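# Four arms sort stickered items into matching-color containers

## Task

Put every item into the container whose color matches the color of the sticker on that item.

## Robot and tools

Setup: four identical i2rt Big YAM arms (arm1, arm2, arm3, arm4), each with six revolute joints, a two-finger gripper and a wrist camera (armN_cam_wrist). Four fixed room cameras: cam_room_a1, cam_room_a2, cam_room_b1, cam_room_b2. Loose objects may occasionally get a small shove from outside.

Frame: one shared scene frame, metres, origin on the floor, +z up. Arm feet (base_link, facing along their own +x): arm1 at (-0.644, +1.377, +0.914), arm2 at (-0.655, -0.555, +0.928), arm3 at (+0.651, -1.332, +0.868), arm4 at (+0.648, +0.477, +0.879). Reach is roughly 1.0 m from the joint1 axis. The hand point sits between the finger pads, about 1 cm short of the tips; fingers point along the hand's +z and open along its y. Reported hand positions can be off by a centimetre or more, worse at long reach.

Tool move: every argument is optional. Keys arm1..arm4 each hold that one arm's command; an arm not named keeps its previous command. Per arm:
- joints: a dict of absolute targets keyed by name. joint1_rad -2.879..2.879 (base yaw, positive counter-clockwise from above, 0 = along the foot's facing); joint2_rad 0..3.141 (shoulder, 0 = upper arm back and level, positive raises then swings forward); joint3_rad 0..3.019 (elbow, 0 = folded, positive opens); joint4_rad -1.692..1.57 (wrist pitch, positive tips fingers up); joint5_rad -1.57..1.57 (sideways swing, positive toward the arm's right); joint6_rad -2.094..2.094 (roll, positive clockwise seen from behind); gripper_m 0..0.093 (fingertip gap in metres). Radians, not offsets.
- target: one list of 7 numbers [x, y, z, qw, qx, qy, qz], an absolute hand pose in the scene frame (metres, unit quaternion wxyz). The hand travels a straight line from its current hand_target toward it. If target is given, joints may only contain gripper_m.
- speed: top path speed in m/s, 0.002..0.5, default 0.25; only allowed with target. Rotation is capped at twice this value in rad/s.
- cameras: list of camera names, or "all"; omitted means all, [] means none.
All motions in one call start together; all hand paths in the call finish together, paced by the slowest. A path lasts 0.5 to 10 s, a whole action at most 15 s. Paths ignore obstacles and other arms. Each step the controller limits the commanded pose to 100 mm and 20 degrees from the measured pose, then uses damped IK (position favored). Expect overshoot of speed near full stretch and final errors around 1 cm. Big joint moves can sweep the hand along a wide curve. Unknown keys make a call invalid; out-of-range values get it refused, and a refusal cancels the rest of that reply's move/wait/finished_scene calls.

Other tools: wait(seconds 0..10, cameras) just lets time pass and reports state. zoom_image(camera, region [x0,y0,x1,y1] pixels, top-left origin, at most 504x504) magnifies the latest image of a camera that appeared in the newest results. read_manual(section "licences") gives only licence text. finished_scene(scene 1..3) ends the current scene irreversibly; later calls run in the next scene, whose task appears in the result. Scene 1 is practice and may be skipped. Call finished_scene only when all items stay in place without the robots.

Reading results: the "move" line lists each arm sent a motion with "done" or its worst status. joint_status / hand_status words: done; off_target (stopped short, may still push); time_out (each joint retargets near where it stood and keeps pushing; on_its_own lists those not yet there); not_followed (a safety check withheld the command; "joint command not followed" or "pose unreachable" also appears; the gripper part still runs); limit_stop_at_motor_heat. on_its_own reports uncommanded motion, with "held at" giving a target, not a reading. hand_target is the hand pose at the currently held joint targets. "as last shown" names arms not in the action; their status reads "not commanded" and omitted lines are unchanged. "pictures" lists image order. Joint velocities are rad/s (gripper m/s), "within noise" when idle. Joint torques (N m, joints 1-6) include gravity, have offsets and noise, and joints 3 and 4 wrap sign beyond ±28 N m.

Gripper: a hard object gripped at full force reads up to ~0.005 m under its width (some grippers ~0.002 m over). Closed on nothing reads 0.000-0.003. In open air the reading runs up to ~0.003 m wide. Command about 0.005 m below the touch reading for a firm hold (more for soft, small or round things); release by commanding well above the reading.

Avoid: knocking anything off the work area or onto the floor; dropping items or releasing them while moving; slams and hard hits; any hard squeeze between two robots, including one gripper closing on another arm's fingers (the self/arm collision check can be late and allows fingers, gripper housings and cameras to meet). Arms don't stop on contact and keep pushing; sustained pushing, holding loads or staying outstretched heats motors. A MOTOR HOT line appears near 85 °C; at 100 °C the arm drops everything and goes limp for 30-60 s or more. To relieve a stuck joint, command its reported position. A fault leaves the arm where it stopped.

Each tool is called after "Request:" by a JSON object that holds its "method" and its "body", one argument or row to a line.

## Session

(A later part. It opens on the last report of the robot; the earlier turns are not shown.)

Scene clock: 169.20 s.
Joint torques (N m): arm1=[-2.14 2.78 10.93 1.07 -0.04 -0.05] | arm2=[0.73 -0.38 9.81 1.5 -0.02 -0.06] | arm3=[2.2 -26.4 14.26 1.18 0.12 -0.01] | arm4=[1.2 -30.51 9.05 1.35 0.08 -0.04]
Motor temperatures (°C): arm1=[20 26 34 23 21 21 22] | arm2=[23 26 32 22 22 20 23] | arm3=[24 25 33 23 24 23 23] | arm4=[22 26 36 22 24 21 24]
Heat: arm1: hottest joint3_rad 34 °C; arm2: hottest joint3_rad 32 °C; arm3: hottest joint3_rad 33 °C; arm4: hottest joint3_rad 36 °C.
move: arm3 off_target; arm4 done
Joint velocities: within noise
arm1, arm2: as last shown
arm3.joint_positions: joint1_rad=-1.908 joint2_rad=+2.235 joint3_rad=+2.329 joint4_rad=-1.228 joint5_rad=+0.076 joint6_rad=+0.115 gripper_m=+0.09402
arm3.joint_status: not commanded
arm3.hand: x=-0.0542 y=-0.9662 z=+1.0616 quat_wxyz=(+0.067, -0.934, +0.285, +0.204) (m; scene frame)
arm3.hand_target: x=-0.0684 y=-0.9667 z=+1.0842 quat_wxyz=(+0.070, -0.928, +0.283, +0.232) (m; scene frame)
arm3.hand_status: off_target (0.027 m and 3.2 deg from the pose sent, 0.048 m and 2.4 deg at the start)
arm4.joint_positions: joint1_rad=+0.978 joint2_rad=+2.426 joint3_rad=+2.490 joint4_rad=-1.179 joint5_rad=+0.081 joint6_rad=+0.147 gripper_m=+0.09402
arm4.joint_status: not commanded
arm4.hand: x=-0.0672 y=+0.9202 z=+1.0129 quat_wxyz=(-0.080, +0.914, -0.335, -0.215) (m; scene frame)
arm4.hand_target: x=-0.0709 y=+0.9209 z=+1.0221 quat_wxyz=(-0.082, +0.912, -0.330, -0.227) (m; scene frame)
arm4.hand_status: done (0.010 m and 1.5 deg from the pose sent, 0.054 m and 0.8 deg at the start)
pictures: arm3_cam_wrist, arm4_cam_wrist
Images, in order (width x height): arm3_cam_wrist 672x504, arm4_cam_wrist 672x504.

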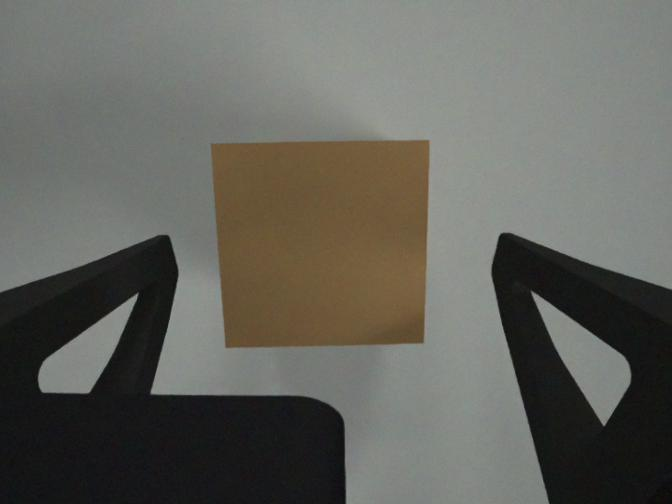

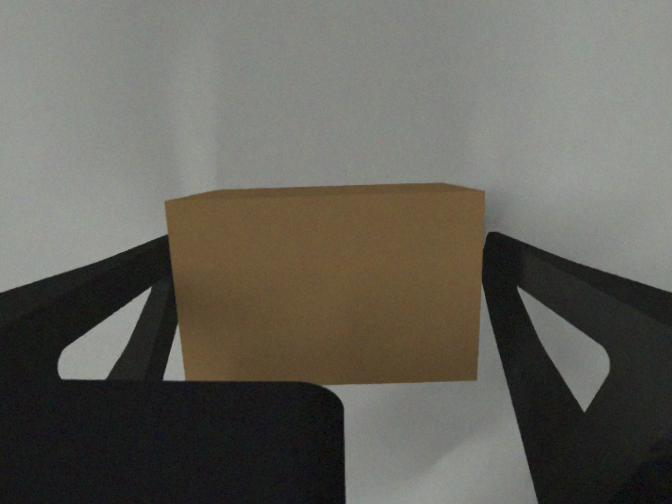

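Request:
{"method": "move", "body": {
  "arm3": {"joints":{"gripper_m":0.037}},
  "arm4": {"joints":{"gripper_m":0.053}},
  "cameras": ["arm3_cam_wrist","arm4_cam_wrist"]
}}

Request:
{"method": "move", "body": {
  "arm3": {"target":[-0.02,-0.985,1.17,0.0705,-0.9282,0.2829,0.2314],"speed":0.12},
  "arm4": {"target":[-0.035,0.895,1.14,0.0823,-0.9124,0.3303,0.2275],"speed":0.12},
  "cameras": ["arm3_cam_wrist","arm4_cam_wrist"]
}}

Request:
{"method": "move", "body": {
  "arm3": {"target":[0.26,-1.12,1.22,0.0705,-0.9282,0.2829,0.2314],"speed":0.25},
  "arm4": {"target":[0.261,0.707,1.22,0.0823,-0.9124,0.3303,0.2275],"speed":0.25},
  "cameras": ["arm3_cam_wrist","arm4_cam_wrist"]
}}

Scene clock: 178.23 s.
Joint torques (N m): arm1=[-2.08 2.73 10.99 1.24 -0.05 -0.1] | arm2=[0.79 -0.38 9.78 1.44 -0.01 -0.06] | arm3=[2.26 -26.29 14.27 1.17 0.11 0] | arm4=[1.14 -30.68 9.17 1.22 0.1 -0.03]
Motor temperatures (°C): arm1=[20 25 33 23 21 21 22] | arm2=[23 26 31 22 22 20 23] | arm3=[24 25 34 23 24 23 23] | arm4=[22 28 35 22 24 21 24]
Heat: arm1: hottest joint3_rad 33 °C; arm2: hottest joint3_rad 31 °C; arm3: hottest joint3_rad 34 °C; arm4: hottest joint3_rad 35 °C.
move: arm3 off_target; arm4 off_target
Joint velocities: within noise
arm1, arm2: as last shown
arm3.joint_positions: joint1_rad=-1.908 joint2_rad=+2.235 joint3_rad=+2.329 joint4_rad=-1.228 joint5_rad=+0.076 joint6_rad=+0.116 gripper_m=+0.05238
arm3.joint_status: gripper_m off_target (ended at +0.05241, target +0.03700)
arm3.hand: x=-0.0542 y=-0.9662 z=+1.0616 quat_wxyz=(+0.067, -0.934, +0.285, +0.204) (m; scene frame)
arm3.hand_target: x=-0.0685 y=-0.9667 z=+1.0842 quat_wxyz=(+0.070, -0.928, +0.283, +0.232) (m; scene frame)
arm3.hand_status: not commanded
arm4.joint_positions: joint1_rad=+0.978 joint2_rad=+2.426 joint3_rad=+2.490 joint4_rad=-1.179 joint5_rad=+0.080 joint6_rad=+0.147 gripper_m=+0.06953
arm4.joint_status: gripper_m off_target (ended at +0.06955, target +0.05300)
arm4.hand: x=-0.0672 y=+0.9202 z=+1.0129 quat_wxyz=(-0.080, +0.914, -0.335, -0.215) (m; scene frame)
arm4.hand_target: x=-0.0708 y=+0.9209 z=+1.0221 quat_wxyz=(-0.082, +0.912, -0.330, -0.227) (m; scene frame)
arm4.hand_status: not commanded
pictures: arm3_cam_wrist, arm4_cam_wrist
Images, in order (width x height): arm3_cam_wrist 672x504, arm4_cam_wrist 672x504.

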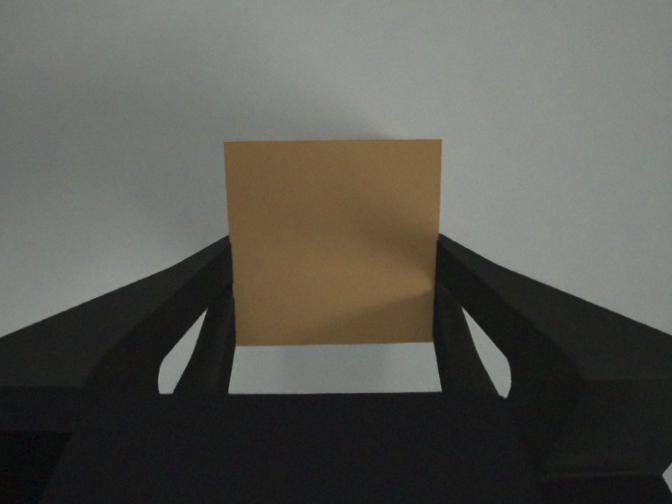

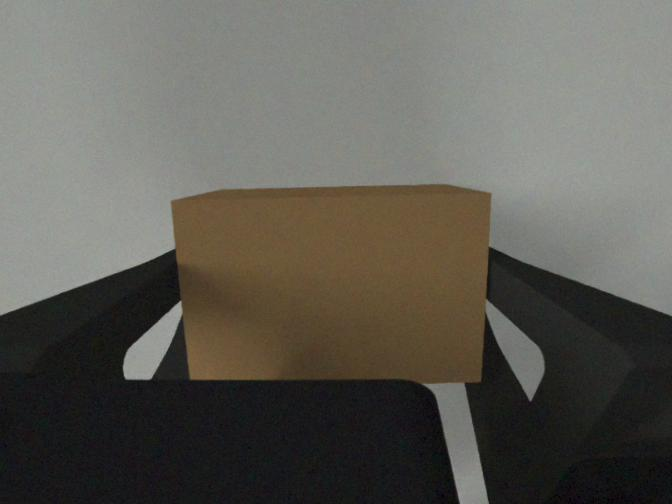

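Scene clock: 179.80 s.
Joint torques (N m): arm1=[-2.26 2.73 10.97 1.05 -0.04 -0.02] | arm2=[0.67 -0.5 9.83 1.47 -0.02 -0.06] | arm3=[1.85 -26.99 10.62 0.61 0.03 -0.06] | arm4=[1.38 -30.1 12.36 0.36 0.22 0.02]
Motor temperatures (°C): arm1=[20 25 33 23 21 21 22] | arm2=[23 26 31 22 22 20 23] | arm3=[24 25 34 23 24 23 23] | arm4=[22 28 35 22 24 21 25]
Heat: arm1: hottest joint3_rad 33 °C; arm2: hottest joint3_rad 31 °C; arm3: hottest joint3_rad 34 °C; arm4: hottest joint3_rad 35 °C.
move: arm3 off_target; arm4 off_target
Joint velocities: within noise
arm1, arm2: as last shown
arm3.joint_positions: joint1_rad=-1.908 joint2_rad=+2.105 joint3_rad=+2.329 joint4_rad=-1.331 joint5_rad=+0.076 joint6_rad=+0.116 gripper_m=+0.05258
arm3.joint_status: not commanded
arm3.hand: x=-0.0208 y=-0.9815 z=+1.1489 quat_wxyz=(+0.069, -0.931, +0.285, +0.217) (m; scene frame)
arm3.hand_target: x=-0.0198 y=-0.9850 z=+1.1697 quat_wxyz=(+0.070, -0.928, +0.283, +0.231) (m; scene frame)
arm3.hand_status: off_target (0.021 m and 1.7 deg from the pose sent, 0.115 m and 3.2 deg at the start)
arm4.joint_positions: joint1_rad=+0.978 joint2_rad=+2.290 joint3_rad=+2.478 joint4_rad=-1.339 joint5_rad=+0.080 joint6_rad=+0.147 gripper_m=+0.06953
arm4.joint_status: not commanded
arm4.hand: x=-0.0293 y=+0.8982 z=+1.0988 quat_wxyz=(-0.076, +0.918, -0.336, -0.198) (m; scene frame)
arm4.hand_target: x=-0.0336 y=+0.8943 z=+1.1395 quat_wxyz=(-0.082, +0.912, -0.330, -0.228) (m; scene frame)
arm4.hand_status: off_target (0.042 m and 3.5 deg from the pose sent, 0.134 m and 1.5 deg at the start)
pictures: arm3_cam_wrist, arm4_cam_wrist
Images, in order (width x height): arm3_cam_wrist 672x504, arm4_cam_wrist 672x504.

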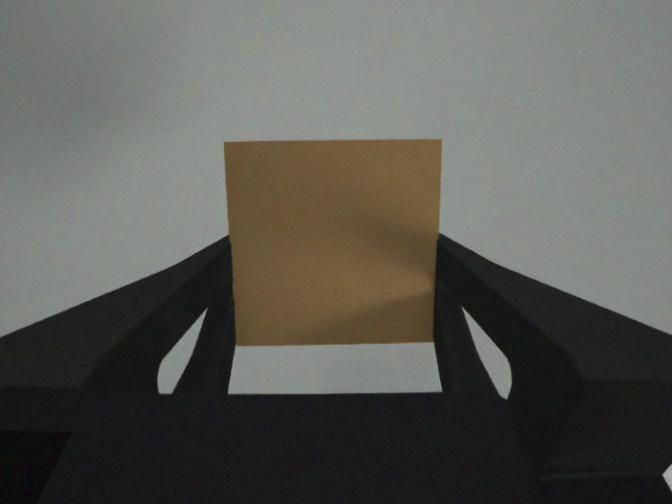

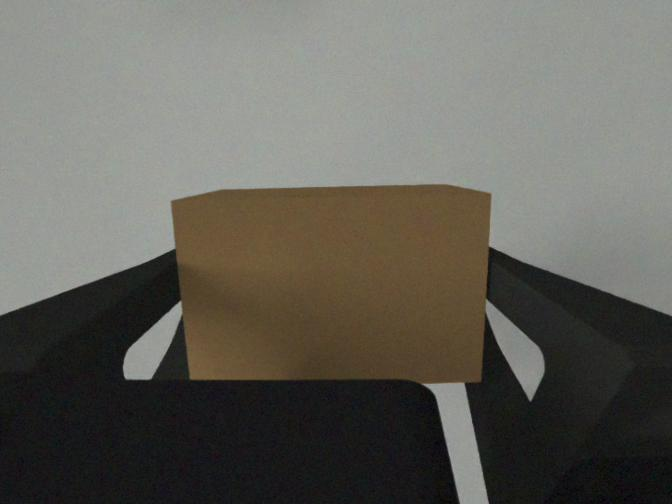

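Scene clock: 181.93 s.
Joint torques (N m): arm1=[-2.2 2.96 10.97 1.14 -0.03 -0.04] | arm2=[0.85 -0.38 9.81 1.5 -0.02 -0.05] | arm3=[1.49 -9.76 9.55 0.76 0.01 -0.07] | arm4=[1.32 -9.88 9.46 0.35 0.29 0.2]
Motor temperatures (°C): arm1=[20 25 33 23 21 21 22] | arm2=[23 26 31 22 22 20 23] | arm3=[24 25 34 23 24 23 23] | arm4=[22 28 35 22 24 21 25]
Heat: arm1: hottest joint3_rad 33 °C; arm2: hottest joint3_rad 31 °C; arm3: hottest joint3_rad 34 °C; arm4: hottest joint3_rad 35 °C.
move: arm3 done; arm4 done
Joint velocities: within noise
arm1, arm2: as last shown
arm3.joint_positions: joint1_rad=-1.908 joint2_rad=+1.198 joint3_rad=+1.371 joint4_rad=-1.242 joint5_rad=+0.075 joint6_rad=+0.116 gripper_m=+0.05259
arm3.joint_status: not commanded
arm3.hand: x=+0.2604 y=-1.1194 z=+1.2226 quat_wxyz=(+0.072, -0.926, +0.285, +0.236) (m; scene frame)
arm3.hand_target: x=+0.2600 y=-1.1200 z=+1.2199 quat_wxyz=(+0.071, -0.928, +0.283, +0.231) (m; scene frame)
arm3.hand_status: done (0.003 m and 0.6 deg from the pose sent, 0.321 m and 1.6 deg at the start)
arm4.joint_positions: joint1_rad=+1.014 joint2_rad=+1.219 joint3_rad=+1.347 joint4_rad=-1.206 joint5_rad=+0.095 joint6_rad=+0.163 gripper_m=+0.06952
arm4.joint_status: not commanded
arm4.hand: x=+0.2628 y=+0.7091 z=+1.2223 quat_wxyz=(-0.084, +0.912, -0.327, -0.234) (m; scene frame)
arm4.hand_target: x=+0.2610 y=+0.7070 z=+1.2200 quat_wxyz=(-0.082, +0.912, -0.330, -0.228) (m; scene frame)
arm4.hand_status: done (0.004 m and 0.9 deg from the pose sent, 0.368 m and 3.5 deg at the start)
pictures: arm3_cam_wrist, arm4_cam_wrist
Images, in order (width x height): arm3_cam_wrist 672x504, arm4_cam_wrist 672x504.

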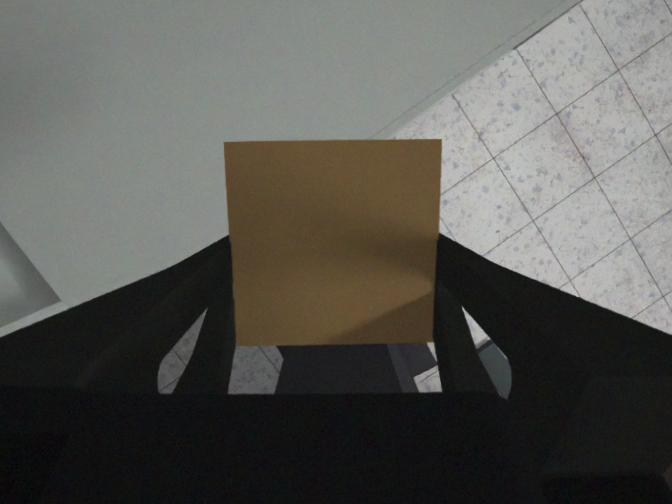

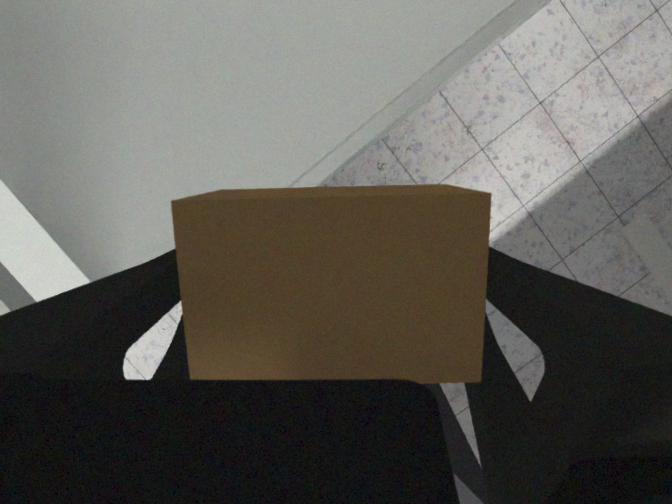

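Request:
{"method": "move", "body": {
  "arm3": {"joints":{"joint2_rad":0.7,"joint3_rad":1.4,"joint4_rad":-1.65,"joint5_rad":0,"joint6_rad":0}},
  "arm4": {"joints":{"joint2_rad":0.7,"joint3_rad":1.4,"joint4_rad":-1.65,"joint5_rad":0,"joint6_rad":0}},
  "cameras": []
}}

Request:
{"method": "move", "body": {
  "arm3": {"joints":{"joint1_rad":1.15}},
  "arm4": {"joints":{"joint1_rad":-1.2}},
  "cameras": ["arm3_cam_wrist","arm4_cam_wrist"]
}}

Scene clock: 194.17 s.
Joint torques (N m): arm1=[-2.43 2.32 10.99 1.02 -0.05 -0.02] | arm2=[0.79 -0.44 9.81 1.47 -0.02 -0.06] | arm3=[1.26 -0.32 10.21 1.11 -0.08 -0.12] | arm4=[1.49 0.26 8.55 0.72 -0.06 -0.1]
Motor temperatures (°C): arm1=[20 25 33 23 21 21 22] | arm2=[23 25 31 22 22 20 23] | arm3=[24 25 32 23 24 23 24] | arm4=[22 27 36 22 24 21 25]
Heat: arm1: hottest joint3_rad 33 °C; arm2: hottest joint3_rad 31 °C; arm3: hottest joint3_rad 32 °C; arm4: hottest joint3_rad 36 °C.
move: arm3 done; arm4 done
Joint velocities: within noise
arm1, arm2: as last shown
arm1.hand_target: x=-0.4741 y=+1.2409 z=+1.3835 quat_wxyz=(-0.281, -0.319, -0.900, +0.103) (m; scene frame)
arm3.joint_positions: joint1_rad=-1.908 joint2_rad=+0.705 joint3_rad=+1.375 joint4_rad=-1.649 joint5_rad=+0.002 joint6_rad=+0.007 gripper_m=+0.05258
arm3.joint_status: all done
arm3.hand: x=+0.4590 y=-1.2299 z=+1.3267 quat_wxyz=(+0.060, -0.931, +0.223, +0.282) (m; scene frame)
arm3.hand_target: x=+0.4612 y=-1.2315 z=+1.3384 quat_wxyz=(+0.063, -0.928, +0.218, +0.296) (m; scene frame)
arm3.hand_status: not commanded
arm4.joint_positions: joint1_rad=+1.014 joint2_rad=+0.701 joint3_rad=+1.385 joint4_rad=-1.643 joint5_rad=+0.004 joint6_rad=+0.013 gripper_m=+0.06952
arm4.joint_status: all done
arm4.hand: x=+0.4632 y=+0.5823 z=+1.3466 quat_wxyz=(-0.072, +0.922, -0.243, -0.294) (m; scene frame)
arm4.hand_target: x=+0.4645 y=+0.5792 z=+1.3522 quat_wxyz=(-0.072, +0.923, -0.233, -0.298) (m; scene frame)
arm4.hand_status: not commanded
pictures: none
No camera images: "cameras" was empty.

Scene clock: 196.53 s.
Joint torques (N m): arm1=[-2.55 3.19 10.91 1.16 -0.01 -0.04] | arm2=[0.85 -0.5 9.8 1.47 -0.01 -0.05] | arm3=[2.08 0.09 10.11 1.17 0.11 -0.11] | arm4=[0.62 0.32 8.53 0.76 0.03 -0.11]
Motor temperatures (°C): arm1=[20 25 33 23 21 21 21] | arm2=[23 25 31 22 22 20 23] | arm3=[24 25 32 23 24 23 24] | arm4=[22 27 36 22 24 21 25]
Heat: arm1: hottest joint3_rad 33 °C; arm2: hottest joint3_rad 31 °C; arm3: hottest joint3_rad 32 °C; arm4: hottest joint3_rad 36 °C.
move: arm3 done; arm4 done
Joint velocities: within noise
arm1.joint_positions: joint1_rad=-2.335 joint2_rad=+0.698 joint3_rad=+1.382 joint4_rad=-1.644 joint5_rad=-0.011 joint6_rad=-0.008 gripper_m=+0.09297
arm1.joint_status: not commanded
arm1.hand: x=-0.4725 y=+1.2410 z=+1.3768 quat_wxyz=(-0.276, -0.320, -0.901, +0.100) (m; scene frame)
arm1.hand_target: x=-0.4741 y=+1.2409 z=+1.3835 quat_wxyz=(-0.281, -0.319, -0.900, +0.103) (m; scene frame)
arm1.hand_status: not commanded
arm2: as last shown
arm3.joint_positions: joint1_rad=+1.139 joint2_rad=+0.705 joint3_rad=+1.375 joint4_rad=-1.649 joint5_rad=-0.002 joint6_rad=+0.006 gripper_m=+0.05258
arm3.joint_status: all done
arm3.hand: x=+0.8324 y=-1.4376 z=+1.3300 quat_wxyz=(-0.283, -0.261, -0.919, +0.084) (m; scene frame)
arm3.hand_target: x=+0.8311 y=-1.4343 z=+1.3417 quat_wxyz=(-0.297, -0.253, -0.917, +0.088) (m; scene frame)
arm3.hand_status: not commanded
arm4.joint_positions: joint1_rad=-1.196 joint2_rad=+0.701 joint3_rad=+1.385 joint4_rad=-1.643 joint5_rad=+0.002 joint6_rad=+0.012 gripper_m=+0.06960
arm4.joint_status: all done
arm4.hand: x=+0.8444 y=+0.5676 z=+1.3449 quat_wxyz=(-0.292, +0.199, -0.933, -0.064) (m; scene frame)
arm4.hand_target: x=+0.8423 y=+0.5660 z=+1.3505 quat_wxyz=(-0.296, +0.202, -0.931, -0.064) (m; scene frame)
arm4.hand_status: not commanded
pictures: arm3_cam_wrist, arm4_cam_wrist
Images, in order (width x height): arm3_cam_wrist 672x504, arm4_cam_wrist 672x504.

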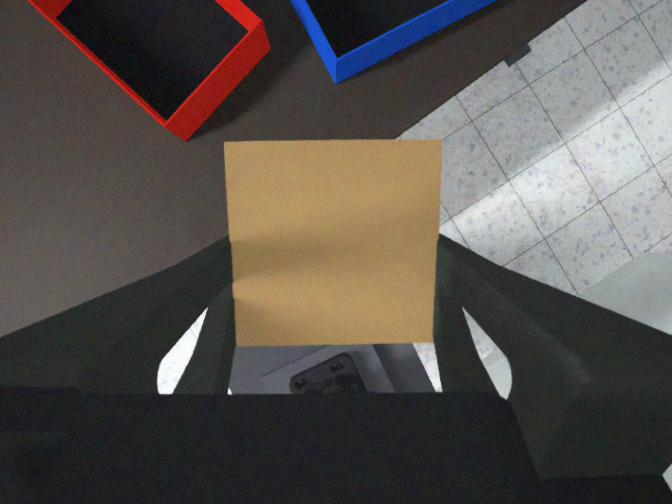

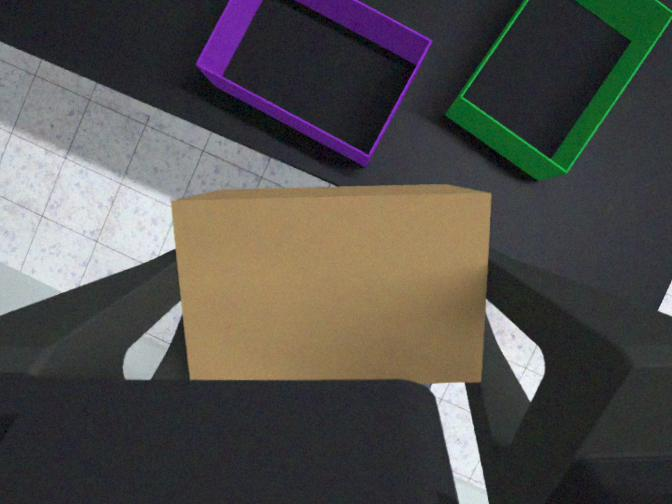

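Request:
{"method": "move", "body": {
  "arm3": {"target":[1.13,-1.65,1.0,0.2383,0.1688,0.9557,-0.0421],"speed":0.2},
  "arm4": {"target":[1.08,0.69,0.99,0.2419,0,0.9703,0],"speed":0.2},
  "cameras": ["arm3_cam_wrist","arm4_cam_wrist"]
}}

Scene clock: 219.77 s.
Joint torques (N m): arm1=[-2.08 2.78 10.91 1.07 -0.05 -0.04] | arm2=[0.73 -0.38 9.78 1.5 -0.01 -0.05] | arm3=[0.26 -16.15 12.94 1.39 -0.18 -0.13] | arm4=[1.61 -12.92 10.25 1.17 0.41 0.16]
Motor temperatures (°C): arm1=[20 24 33 23 21 21 21] | arm2=[23 25 31 22 22 20 23] | arm3=[24 25 32 23 24 23 24] | arm4=[22 25 35 22 24 21 26]
Heat: arm1: hottest joint3_rad 33 °C; arm2: hottest joint3_rad 31 °C; arm3: hottest joint3_rad 32 °C; arm4: hottest joint3_rad 35 °C.
move: arm3 off_target; arm4 off_target
Joint velocities: within noise
arm1, arm2: as last shown
arm3.joint_positions: joint1_rad=+1.077 joint2_rad=+1.642 joint3_rad=+1.165 joint4_rad=-0.697 joint5_rad=-0.136 joint6_rad=-0.236 gripper_m=+0.05258
arm3.joint_status: not commanded
arm3.hand: x=+1.1136 y=-1.6291 z=+0.9749 quat_wxyz=(-0.208, -0.169, -0.963, +0.027) (m; scene frame)
arm3.hand_target: x=+1.1283 y=-1.6491 z=+1.0006 quat_wxyz=(-0.238, -0.169, -0.956, +0.043) (m; scene frame)
arm3.hand_status: off_target (0.037 m and 3.9 deg from the pose sent, 0.493 m and 13.4 deg at the start)
arm4.joint_positions: joint1_rad=-1.090 joint2_rad=+1.445 joint3_rad=+0.911 joint4_rad=-0.658 joint5_rad=+0.241 joint6_rad=+0.478 gripper_m=+0.06962
arm4.joint_status: not commanded
arm4.hand: x=+1.0644 y=+0.6771 z=+0.9731 quat_wxyz=(-0.218, +0.006, -0.976, +0.014) (m; scene frame)
arm4.hand_target: x=+1.0791 y=+0.6895 z=+0.9904 quat_wxyz=(-0.242, +0.000, -0.970, +0.000) (m; scene frame)
arm4.hand_status: off_target (0.026 m and 3.3 deg from the pose sent, 0.443 m and 25.0 deg at the start)
pictures: arm3_cam_wrist, arm4_cam_wrist
Images, in order (width x height): arm3_cam_wrist 672x504, arm4_cam_wrist 672x504.

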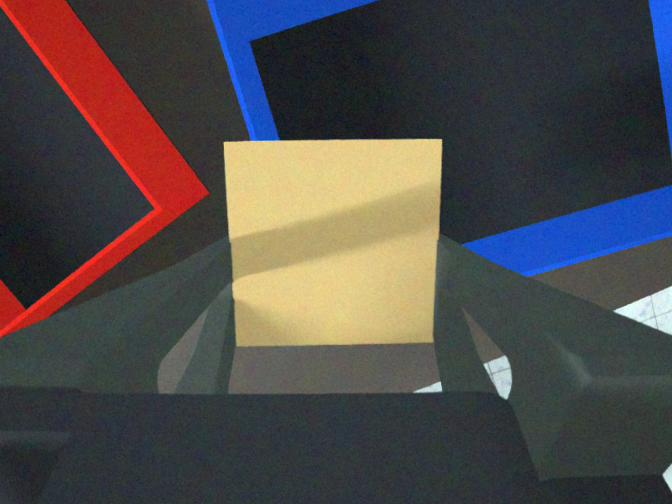

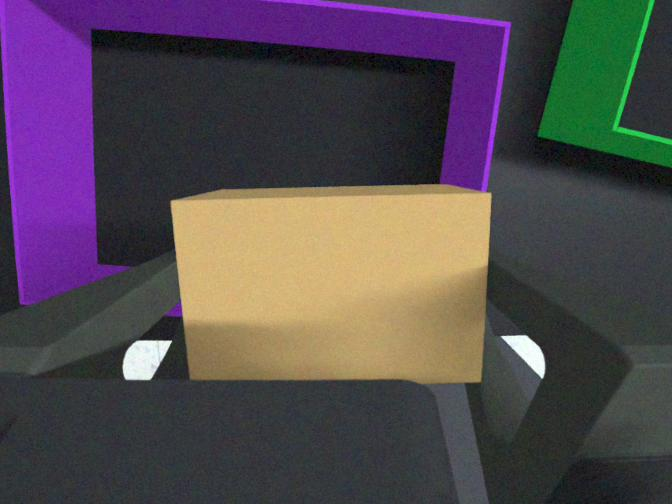

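Request:
{"method": "move", "body": {
  "arm3": {"target":[1.172,-1.76,0.95,0.241,0.0846,0.9666,-0.0211],"speed":0.15},
  "arm4": {"target":[1.138,0.733,0.9,0.2588,0,0.9659,0],"speed":0.12},
  "cameras": ["arm3_cam_wrist","arm4_cam_wrist"]
}}

Scene clock: 238.57 s.
Joint torques (N m): arm1=[-2.43 2.67 10.93 1.1 -0.07 0] | arm2=[0.79 -0.38 9.8 1.46 -0.02 -0.05] | arm3=[0.44 -20.84 12.94 0.47 -0.31 -0.13] | arm4=[1.14 -15.09 9.68 1.32 0.43 0.17]
Motor temperatures (°C): arm1=[20 24 33 23 21 21 21] | arm2=[23 25 30 22 22 20 23] | arm3=[24 24 32 23 24 23 24] | arm4=[22 25 36 22 24 21 26]
Heat: arm1: hottest joint3_rad 33 °C; arm2: hottest joint3_rad 30 °C; arm3: hottest joint3_rad 32 °C; arm4: hottest joint3_rad 36 °C.
move: arm3 off_target; arm4 off_target
Joint velocities: within noise
arm1: as last shown
arm2.joint_positions: joint1_rad=+0.874 joint2_rad=+0.700 joint3_rad=+1.395 joint4_rad=-1.638 joint5_rad=+0.002 joint6_rad=+0.009 gripper_m=+0.09293
arm2.joint_status: not commanded
arm2.hand: x=-0.4778 y=-0.6746 z=+1.4003 quat_wxyz=(-0.297, -0.277, -0.910, +0.086) (m; scene frame)
arm2.hand_target: x=-0.4799 y=-0.6731 z=+1.4006 quat_wxyz=(-0.293, -0.272, -0.913, +0.087) (m; scene frame)
arm2.hand_status: not commanded
arm3.joint_positions: joint1_rad=+0.944 joint2_rad=+1.955 joint3_rad=+1.482 joint4_rad=-0.728 joint5_rad=-0.266 joint6_rad=-0.514 gripper_m=+0.05258
arm3.joint_status: not commanded
arm3.hand: x=+1.1608 y=-1.7422 z=+0.9323 quat_wxyz=(-0.225, -0.088, -0.970, +0.009) (m; scene frame)
arm3.hand_target: x=+1.1711 y=-1.7592 z=+0.9504 quat_wxyz=(-0.241, -0.085, -0.967, +0.021) (m; scene frame)
arm3.hand_status: off_target (0.027 m and 2.3 deg from the pose sent, 0.146 m and 10.4 deg at the start)
arm4.joint_positions: joint1_rad=-1.069 joint2_rad=+1.737 joint3_rad=+0.986 joint4_rad=-0.410 joint5_rad=+0.266 joint6_rad=+0.489 gripper_m=+0.06962
arm4.joint_status: not commanded
arm4.hand: x=+1.1184 y=+0.7172 z=+0.8881 quat_wxyz=(-0.237, +0.007, -0.971, +0.013) (m; scene frame)
arm4.hand_target: x=+1.1369 y=+0.7325 z=+0.9008 quat_wxyz=(-0.259, +0.000, -0.966, +0.000) (m; scene frame)
arm4.hand_status: off_target (0.028 m and 3.1 deg from the pose sent, 0.118 m and 5.1 deg at the start)
pictures: arm3_cam_wrist, arm4_cam_wrist
Images, in order (width x height): arm3_cam_wrist 672x504, arm4_cam_wrist 672x504.

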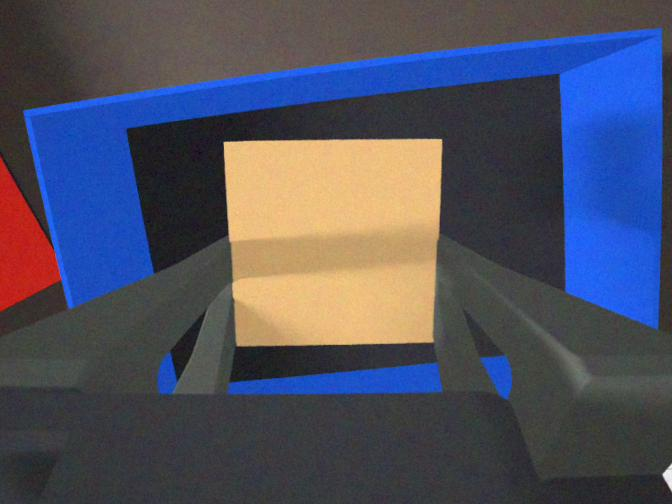

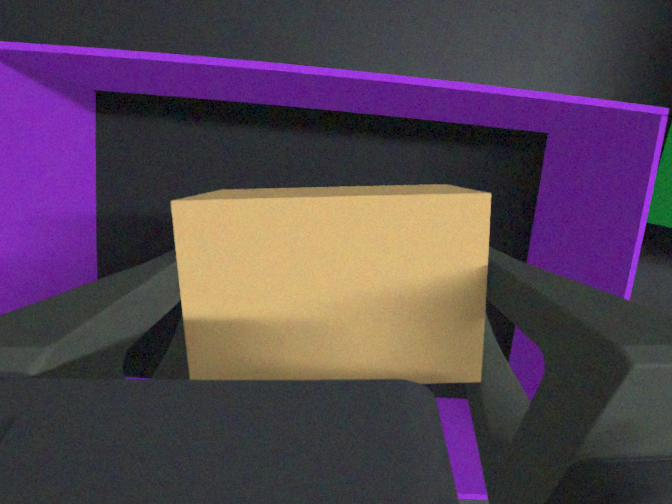

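Request:
{"method": "move", "body": {
  "arm3": {"target":[1.177,-1.765,0.825,0.241,0.0846,0.9666,-0.0211],"speed":0.1},
  "arm4": {"target":[1.147,0.738,0.79,0.2588,0,0.9659,0],"speed":0.1},
  "cameras": ["arm3_cam_wrist","arm4_cam_wrist"]
}}

Request:
{"method": "move", "body": {
  "arm3": {"target":[1.177,-1.765,0.805,0.241,0.0846,0.9666,-0.0211],"speed":0.05},
  "arm4": {"target":[1.147,0.738,0.768,0.2588,0,0.9659,0],"speed":0.05},
  "cameras": []
}}

Scene clock: 248.27 s.
Joint torques (N m): arm1=[-3.08 2.78 10.89 1.07 -0.01 -0.05] | arm2=[0.79 -0.44 9.81 1.47 -0.02 -0.06] | arm3=[0.56 -22.18 7.51 1.44 -0.31 -0.11] | arm4=[0.79 -17.14 7.6 1.25 0.41 0.14]
Motor temperatures (°C): arm1=[20 24 33 23 21 21 21] | arm2=[23 25 30 22 22 20 23] | arm3=[24 25 33 23 24 23 24] | arm4=[22 24 35 22 24 21 26]
Heat: arm1: hottest joint3_rad 33 °C; arm2: hottest joint3_rad 30 °C; arm3: hottest joint3_rad 33 °C; arm4: hottest joint3_rad 35 °C.
move: arm3 done; arm4 off_target
Joint velocities: within noise
arm1, arm2: as last shown
arm3.joint_positions: joint1_rad=+0.944 joint2_rad=+2.144 joint3_rad=+1.476 joint4_rad=-0.501 joint5_rad=-0.266 joint6_rad=-0.515 gripper_m=+0.05258
arm3.joint_status: not commanded
arm3.hand: x=+1.1787 y=-1.7601 z=+0.8282 quat_wxyz=(-0.237, -0.085, -0.968, +0.018) (m; scene frame)
arm3.hand_target: x=+1.1771 y=-1.7650 z=+0.8252 quat_wxyz=(-0.241, -0.085, -0.967, +0.021) (m; scene frame)
arm3.hand_status: done (0.006 m and 0.5 deg from the pose sent, 0.111 m and 2.3 deg at the start)
arm4.joint_positions: joint1_rad=-1.069 joint2_rad=+1.985 joint3_rad=+0.986 joint4_rad=-0.150 joint5_rad=+0.266 joint6_rad=+0.489 gripper_m=+0.06962
arm4.joint_status: not commanded
arm4.hand: x=+1.1310 y=+0.7250 z=+0.7858 quat_wxyz=(-0.242, +0.006, -0.970, +0.010) (m; scene frame)
arm4.hand_target: x=+1.1463 y=+0.7378 z=+0.7906 quat_wxyz=(-0.259, +0.000, -0.966, +0.000) (m; scene frame)
arm4.hand_status: off_target (0.021 m and 2.4 deg from the pose sent, 0.104 m and 3.1 deg at the start)
pictures: arm3_cam_wrist, arm4_cam_wrist
Images, in order (width x height): arm3_cam_wrist 672x504, arm4_cam_wrist 672x504.

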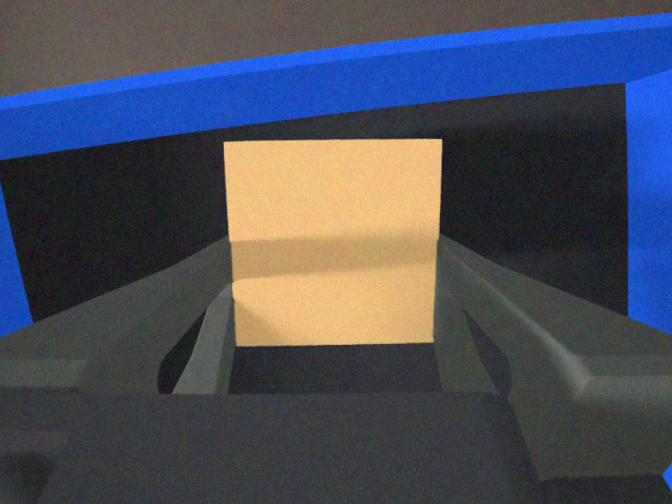

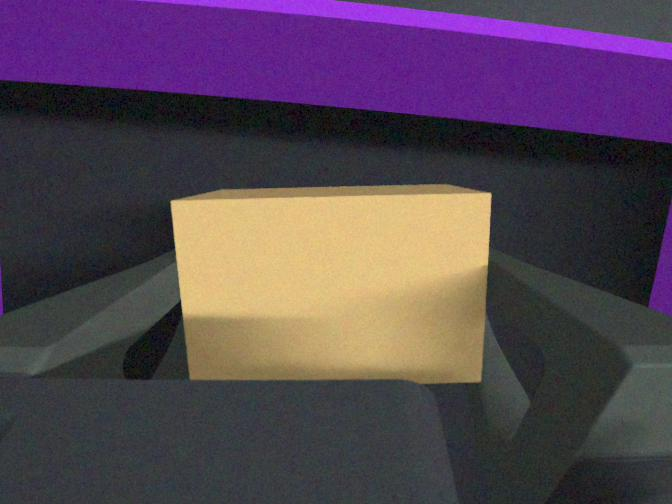

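Scene clock: 249.27 s.
Joint torques (N m): arm1=[-2.43 2.49 10.89 1.07 -0.06 -0.06] | arm2=[0.79 -0.5 9.8 1.46 -0.01 -0.05] | arm3=[0.62 -21.89 6.99 1.5 -0.31 -0.11] | arm4=[1.2 -17.2 7.02 1.39 0.41 0.18]
Motor temperatures (°C): arm1=[20 24 33 23 21 21 21] | arm2=[23 25 30 22 22 20 23] | arm3=[24 25 33 23 24 23 24] | arm4=[22 24 35 22 24 21 26]
Heat: arm1: hottest joint3_rad 33 °C; arm2: hottest joint3_rad 30 °C; arm3: hottest joint3_rad 33 °C; arm4: hottest joint3_rad 35 °C.
move: arm3 done; arm4 off_target
Joint velocities: within noise
arm1, arm2: as last shown
arm3.joint_positions: joint1_rad=+0.944 joint2_rad=+2.172 joint3_rad=+1.476 joint4_rad=-0.463 joint5_rad=-0.266 joint6_rad=-0.515 gripper_m=+0.05258
arm3.joint_status: not commanded
arm3.hand: x=+1.1810 y=-1.7625 z=+0.8137 quat_wxyz=(-0.241, -0.084, -0.967, +0.021) (m; scene frame)
arm3.hand_target: x=+1.1770 y=-1.7649 z=+0.8052 quat_wxyz=(-0.241, -0.085, -0.967, +0.021) (m; scene frame)
arm3.hand_status: done (0.010 m and 0.1 deg from the pose sent, 0.024 m and 0.5 deg at the start)
arm4.joint_positions: joint1_rad=-1.069 joint2_rad=+2.034 joint3_rad=+0.991 joint4_rad=-0.100 joint5_rad=+0.266 joint6_rad=+0.489 gripper_m=+0.06962
arm4.joint_status: not commanded
arm4.hand: x=+1.1325 y=+0.7259 z=+0.7665 quat_wxyz=(-0.245, +0.006, -0.970, +0.009) (m; scene frame)
arm4.hand_target: x=+1.1464 y=+0.7378 z=+0.7685 quat_wxyz=(-0.259, +0.000, -0.966, +0.000) (m; scene frame)
arm4.hand_status: off_target (0.019 m and 2.1 deg from the pose sent, 0.027 m and 2.4 deg at the start)
pictures: none
No camera images: "cameras" was empty.

Request:
{"method": "move", "body": {
  "arm3": {"target":[1.175,-1.765,0.79,0.241,0.0846,0.9666,-0.0211],"speed":0.04},
  "arm4": {"target":[1.147,0.738,0.757,0.2588,0,0.9659,0],"speed":0.04},
  "cameras": []
}}

Request:
{"method": "move", "body": {
  "arm3": {"target":[1.175,-1.765,0.78,0.241,0.0846,0.9666,-0.0211],"speed":0.04},
  "arm4": {"target":[1.147,0.738,0.747,0.2588,0,0.9659,0],"speed":0.04},
  "cameras": ["arm3_cam_wrist","arm4_cam_wrist"]
}}

Scene clock: 255.57 s.
Joint torques (N m): arm1=[-2.43 2.78 10.78 0.95 -0.02 -0.07] | arm2=[0.85 -0.44 9.78 1.47 -0.02 -0.05] | arm3=[0.44 -21.42 6.99 1.51 -0.31 -0.13] | arm4=[1.32 -16.62 6.83 1.32 0.41 0.19]
Motor temperatures (°C): arm1=[20 24 33 23 21 21 21] | arm2=[23 25 30 22 22 20 23] | arm3=[24 25 32 23 24 23 25] | arm4=[22 25 34 22 24 21 26]
Heat: arm1: hottest joint3_rad 33 °C; arm2: hottest joint3_rad 30 °C; arm3: hottest joint3_rad 32 °C; arm4: hottest joint3_rad 34 °C.
move: arm3 done; arm4 off_target
Joint velocities: within noise
arm1, arm2: as last shown
arm3.joint_positions: joint1_rad=+0.944 joint2_rad=+2.194 joint3_rad=+1.466 joint4_rad=-0.434 joint5_rad=-0.266 joint6_rad=-0.515 gripper_m=+0.05258
arm3.joint_status: not commanded
arm3.hand: x=+1.1792 y=-1.7609 z=+0.7983 quat_wxyz=(-0.240, -0.084, -0.967, +0.021) (m; scene frame)
arm3.hand_target: x=+1.1749 y=-1.7648 z=+0.7901 quat_wxyz=(-0.241, -0.085, -0.967, +0.021) (m; scene frame)
arm3.hand_status: done (0.010 m and 0.1 deg from the pose sent, 0.024 m and 0.1 deg at the start)
arm4.joint_positions: joint1_rad=-1.069 joint2_rad=+2.057 joint3_rad=+0.994 joint4_rad=-0.077 joint5_rad=+0.266 joint6_rad=+0.489 gripper_m=+0.06962
arm4.joint_status: not commanded
arm4.hand: x=+1.1336 y=+0.7266 z=+0.7577 quat_wxyz=(-0.246, +0.005, -0.969, +0.008) (m; scene frame)
arm4.hand_target: x=+1.1464 y=+0.7378 z=+0.7575 quat_wxyz=(-0.259, +0.000, -0.966, +0.000) (m; scene frame)
arm4.hand_status: off_target (0.018 m and 1.9 deg from the pose sent, 0.021 m and 2.1 deg at the start)
pictures: none
No camera images: "cameras" was empty.

Scene clock: 256.73 s.
Joint torques (N m): arm1=[-2.26 2.78 10.84 1.18 -0.03 0.02] | arm2=[0.79 -0.44 9.81 1.47 -0.02 -0.05] | arm3=[0.56 -21.6 6.84 1.44 -0.29 -0.12] | arm4=[1.49 -17.03 6.68 1.29 0.42 0.16]
Motor temperatures (°C): arm1=[20 24 33 23 21 21 21] | arm2=[23 25 30 22 22 20 23] | arm3=[24 25 32 23 24 23 25] | arm4=[22 25 34 22 24 21 26]
Heat: arm1: hottest joint3_rad 33 °C; arm2: hottest joint3_rad 30 °C; arm3: hottest joint3_rad 32 °C; arm4: hottest joint3_rad 34 °C.
move: arm3 off_target; arm4 off_target
Joint velocities: within noise
arm1, arm2: as last shown
arm3.joint_positions: joint1_rad=+0.944 joint2_rad=+2.209 joint3_rad=+1.466 joint4_rad=-0.415 joint5_rad=-0.267 joint6_rad=-0.516 gripper_m=+0.05258
arm3.joint_status: not commanded
arm3.hand: x=+1.1800 y=-1.7616 z=+0.7903 quat_wxyz=(-0.242, -0.083, -0.966, +0.022) (m; scene frame)
arm3.hand_target: x=+1.1749 y=-1.7648 z=+0.7802 quat_wxyz=(-0.241, -0.084, -0.967, +0.021) (m; scene frame)
arm3.hand_status: off_target (0.012 m and 0.2 deg from the pose sent, 0.019 m and 0.1 deg at the start)
arm4.joint_positions: joint1_rad=-1.069 joint2_rad=+2.081 joint3_rad=+0.999 joint4_rad=-0.055 joint5_rad=+0.266 joint6_rad=+0.489 gripper_m=+0.06962
arm4.joint_status: not commanded
arm4.hand: x=+1.1345 y=+0.7271 z=+0.7485 quat_wxyz=(-0.247, +0.005, -0.969, +0.007) (m; scene frame)
arm4.hand_target: x=+1.1465 y=+0.7379 z=+0.7475 quat_wxyz=(-0.259, +0.000, -0.966, +0.000) (m; scene frame)
arm4.hand_status: off_target (0.017 m and 1.8 deg from the pose sent, 0.021 m and 1.9 deg at the start)
pictures: arm3_cam_wrist, arm4_cam_wrist
Images, in order (width x height): arm3_cam_wrist 672x504, arm4_cam_wrist 672x504.

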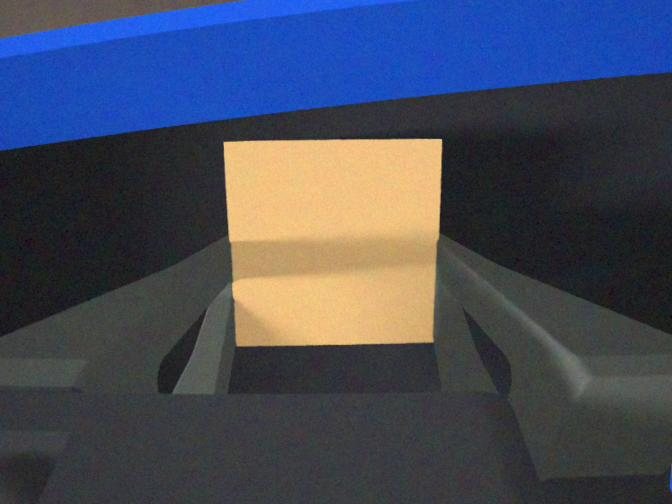

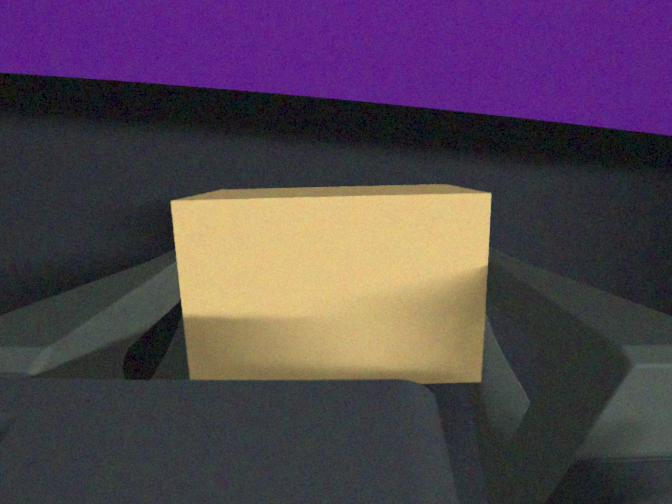

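Request:
{"method": "move", "body": {
  "arm3": {"target":[1.172,-1.763,0.771,0.241,0.0846,0.9666,-0.0211],"speed":0.04},
  "arm4": {"target":[1.147,0.738,0.741,0.2588,0,0.9659,0],"speed":0.04},
  "cameras": []
}}

Request:
{"method": "move", "body": {
  "arm3": {"target":[1.172,-1.763,0.764,0.241,0.0846,0.9666,-0.0211],"speed":0.04},
  "arm4": {"target":[1.147,0.738,0.735,0.2588,0,0.9659,0],"speed":0.04},
  "cameras": []
}}

Scene clock: 262.27 s.
Joint torques (N m): arm1=[-2.2 3.19 10.86 1.02 -0.05 -0.02] | arm2=[0.73 -0.38 9.84 1.5 -0.02 -0.05] | arm3=[0.26 -20.95 6.3 1.61 -0.27 -0.11] | arm4=[1.49 -17.14 6.8 1.35 0.37 0.16]
Motor temperatures (°C): arm1=[20 24 33 23 21 21 21] | arm2=[23 25 30 22 22 20 23] | arm3=[24 25 32 23 24 23 25] | arm4=[22 24 34 22 24 21 26]
Heat: arm1: hottest joint3_rad 33 °C; arm2: hottest joint3_rad 30 °C; arm3: hottest joint3_rad 32 °C; arm4: hottest joint3_rad 34 °C.
move: arm3 off_target; arm4 off_target
Joint velocities: within noise
arm1, arm2: as last shown
arm3.joint_positions: joint1_rad=+0.944 joint2_rad=+2.209 joint3_rad=+1.458 joint4_rad=-0.396 joint5_rad=-0.267 joint6_rad=-0.516 gripper_m=+0.05259
arm3.joint_status: not commanded
arm3.hand: x=+1.1803 y=-1.7617 z=+0.7892 quat_wxyz=(-0.246, -0.082, -0.965, +0.025) (m; scene frame)
arm3.hand_target: x=+1.1718 y=-1.7626 z=+0.7715 quat_wxyz=(-0.241, -0.085, -0.967, +0.021) (m; scene frame)
arm3.hand_status: off_target (0.020 m and 0.8 deg from the pose sent, 0.021 m and 0.2 deg at the start)
arm4.joint_positions: joint1_rad=-1.069 joint2_rad=+2.095 joint3_rad=+0.999 joint4_rad=-0.042 joint5_rad=+0.266 joint6_rad=+0.489 gripper_m=+0.06962
arm4.joint_status: not commanded
arm4.hand: x=+1.1338 y=+0.7267 z=+0.7427 quat_wxyz=(-0.246, +0.005, -0.969, +0.008) (m; scene frame)
arm4.hand_target: x=+1.1464 y=+0.7378 z=+0.7415 quat_wxyz=(-0.259, +0.000, -0.966, +0.000) (m; scene frame)
arm4.hand_status: off_target (0.017 m and 1.8 deg from the pose sent, 0.018 m and 1.8 deg at the start)
pictures: none
No camera images: "cameras" was empty.

Scene clock: 263.23 s.
Joint torques (N m): arm1=[-2.49 2.37 10.66 1.17 -0.04 -0.03] | arm2=[0.79 -0.38 9.81 1.48 -0.02 -0.05] | arm3=[0.32 -19.84 6.31 1.55 -0.28 -0.12] | arm4=[0.97 -16.56 6.43 1.17 0.44 0.14]
Motor temperatures (°C): arm1=[20 24 33 23 21 21 21] | arm2=[23 24 30 22 22 20 23] | arm3=[24 25 32 23 24 23 25] | arm4=[22 24 34 22 24 21 26]
Heat: arm1: hottest joint3_rad 33 °C; arm2: hottest joint3_rad 30 °C; arm3: hottest joint3_rad 32 °C; arm4: hottest joint3_rad 34 °C.
move: arm3 off_target; arm4 off_target
Joint velocities: within noise
arm1.joint_positions: joint1_rad=-2.335 joint2_rad=+0.698 joint3_rad=+1.382 joint4_rad=-1.644 joint5_rad=-0.011 joint6_rad=-0.008 gripper_m=+0.09297
arm1.joint_status: not commanded
arm1.hand: x=-0.4725 y=+1.2410 z=+1.3768 quat_wxyz=(-0.276, -0.320, -0.901, +0.100) (m; scene frame)
arm1.hand_target: x=-0.4741 y=+1.2409 z=+1.3835 quat_wxyz=(-0.281, -0.319, -0.900, +0.103) (m; scene frame)
arm1.hand_status: not commanded
arm2: as last shown
arm3.joint_positions: joint1_rad=+0.944 joint2_rad=+2.210 joint3_rad=+1.457 joint4_rad=-0.380 joint5_rad=-0.268 joint6_rad=-0.516 gripper_m=+0.05259
arm3.joint_status: not commanded
arm3.hand: x=+1.1822 y=-1.7634 z=+0.7893 quat_wxyz=(-0.251, -0.081, -0.964, +0.028) (m; scene frame)
arm3.hand_target: x=+1.1714 y=-1.7621 z=+0.7645 quat_wxyz=(-0.241, -0.085, -0.967, +0.021) (m; scene frame)
arm3.hand_status: off_target (0.027 m and 1.5 deg from the pose sent, 0.026 m and 0.8 deg at the start)
arm4.joint_positions: joint1_rad=-1.069 joint2_rad=+2.105 joint3_rad=+1.004 joint4_rad=-0.029 joint5_rad=+0.266 joint6_rad=+0.489 gripper_m=+0.06962
arm4.joint_status: not commanded
arm4.hand: x=+1.1366 y=+0.7283 z=+0.7404 quat_wxyz=(-0.250, +0.005, -0.968, +0.006) (m; scene frame)
arm4.hand_target: x=+1.1464 y=+0.7377 z=+0.7354 quat_wxyz=(-0.259, +0.000, -0.966, +0.000) (m; scene frame)
arm4.hand_status: off_target (0.015 m and 1.3 deg from the pose sent, 0.019 m and 1.8 deg at the start)
pictures: none
No camera images: "cameras" was empty.

Request:
{"method": "move", "body": {
  "arm3": {"joints":{"gripper_m":0.087}},
  "arm4": {"target":[1.147,0.738,0.729,0.2588,0,0.9659,0],"speed":0.04},
  "cameras": []
}}

Request:
{"method": "move", "body": {
  "arm4": {"joints":{"gripper_m":0.089}},
  "cameras": ["arm3_cam_wrist","arm4_cam_wrist"]
}}

Scene clock: 267.97 s.
Joint torques (N m): arm1=[-2.2 2.9 10.96 1.13 -0.02 -0.02] | arm2=[0.73 -0.44 9.78 1.48 -0.02 -0.05] | arm3=[0.5 -21.25 6.52 1.39 -0.28 -0.12] | arm4=[1.2 -15.79 6.43 1.18 0.42 0.17]
Motor temperatures (°C): arm1=[20 24 33 23 21 21 21] | arm2=[23 24 30 22 22 20 23] | arm3=[24 26 31 23 24 23 25] | arm4=[22 24 34 22 24 21 26]
Heat: arm1: hottest joint3_rad 33 °C; arm2: hottest joint3_rad 30 °C; arm3: hottest joint3_rad 31 °C; arm4: hottest joint3_rad 34 °C.
move: arm3 done; arm4 off_target
Joint velocities: within noise
arm1, arm2: as last shown
arm3.joint_positions: joint1_rad=+0.944 joint2_rad=+2.227 joint3_rad=+1.452 joint4_rad=-0.378 joint5_rad=-0.268 joint6_rad=-0.516 gripper_m=+0.08697
arm3.joint_status: all done
arm3.hand: x=+1.1781 y=-1.7598 z=+0.7766 quat_wxyz=(-0.244, -0.083, -0.966, +0.022) (m; scene frame)
arm3.hand_target: x=+1.1715 y=-1.7621 z=+0.7646 quat_wxyz=(-0.241, -0.085, -0.967, +0.021) (m; scene frame)
arm3.hand_status: not commanded
arm4.joint_positions: joint1_rad=-1.069 joint2_rad=+2.110 joint3_rad=+1.009 joint4_rad=-0.016 joint5_rad=+0.266 joint6_rad=+0.489 gripper_m=+0.06962
arm4.joint_status: not commanded
arm4.hand: x=+1.1400 y=+0.7305 z=+0.7402 quat_wxyz=(-0.255, +0.004, -0.967, +0.002) (m; scene frame)
arm4.hand_target: x=+1.1464 y=+0.7377 z=+0.7294 quat_wxyz=(-0.259, +0.000, -0.966, +0.000) (m; scene frame)
arm4.hand_status: off_target (0.015 m and 0.7 deg from the pose sent, 0.018 m and 1.3 deg at the start)
pictures: none
No camera images: "cameras" was empty.

Scene clock: 268.50 s.
Joint torques (N m): arm1=[-2.32 1.67 11.02 1.02 -0.01 -0.03] | arm2=[0.79 -0.44 9.8 1.46 -0.02 -0.04] | arm3=[0.62 -21.54 6.57 1.39 -0.27 -0.11] | arm4=[0.79 -16.32 6.12 1.22 0.32 0.15]
Motor temperatures (°C): arm1=[20 24 33 23 21 21 21] | arm2=[23 24 30 22 22 20 23] | arm3=[24 26 31 23 24 23 25] | arm4=[22 24 34 22 24 21 26]
Heat: arm1: hottest joint3_rad 33 °C; arm2: hottest joint3_rad 30 °C; arm3: hottest joint3_rad 31 °C; arm4: hottest joint3_rad 34 °C.
move: arm4 done
Joint velocities: within noise
arm1, arm3: as last shown
arm2.joint_positions: joint1_rad=+0.874 joint2_rad=+0.700 joint3_rad=+1.395 joint4_rad=-1.638 joint5_rad=+0.002 joint6_rad=+0.009 gripper_m=+0.09293
arm2.joint_status: not commanded
arm2.hand: x=-0.4778 y=-0.6746 z=+1.4003 quat_wxyz=(-0.297, -0.277, -0.910, +0.086) (m; scene frame)
arm2.hand_target: x=-0.4799 y=-0.6731 z=+1.4006 quat_wxyz=(-0.293, -0.272, -0.913, +0.087) (m; scene frame)
arm2.hand_status: not commanded
arm3.hand: x=+1.1781 y=-1.7598 z=+0.7766 quat_wxyz=(-0.244, -0.083, -0.966, +0.023) (m; scene frame)
arm3.hand_target: x=+1.1714 y=-1.7622 z=+0.7646 quat_wxyz=(-0.241, -0.085, -0.967, +0.021) (m; scene frame)
arm4.joint_positions: joint1_rad=-1.069 joint2_rad=+2.116 joint3_rad=+1.011 joint4_rad=-0.014 joint5_rad=+0.269 joint6_rad=+0.491 gripper_m=+0.08891
arm4.joint_status: all done
arm4.hand: x=+1.1404 y=+0.7302 z=+0.7379 quat_wxyz=(-0.255, +0.003, -0.967, +0.004) (m; scene frame)
arm4.hand_target: x=+1.1463 y=+0.7376 z=+0.7292 quat_wxyz=(-0.259, +0.000, -0.966, +0.000) (m; scene frame)
arm4.hand_status: not commanded
pictures: arm3_cam_wrist, arm4_cam_wrist
Images, in order (width x height): arm3_cam_wrist 672x504, arm4_cam_wrist 672x504.

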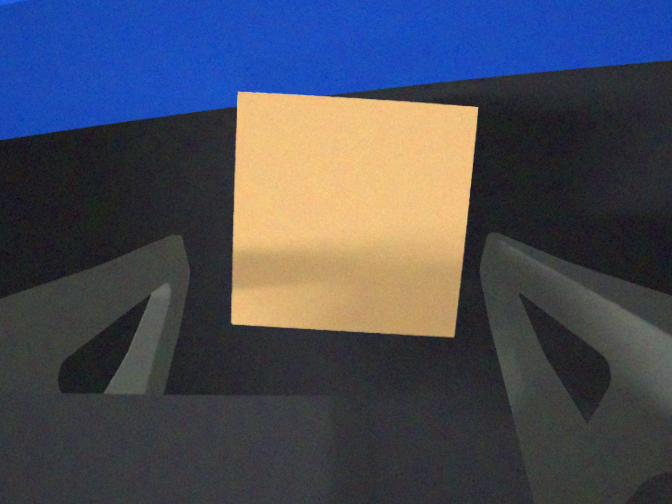

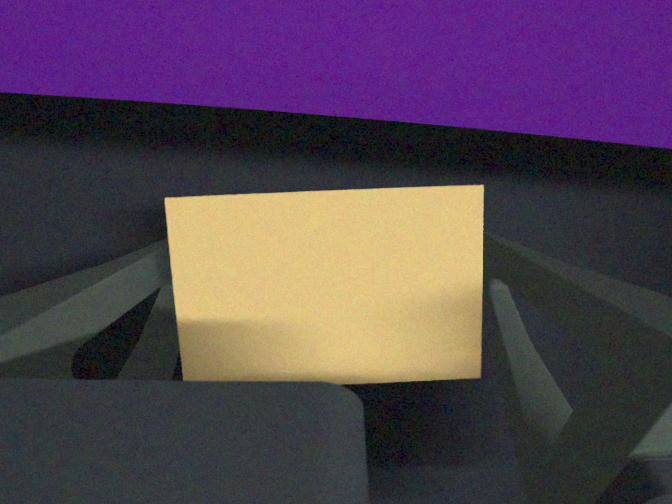

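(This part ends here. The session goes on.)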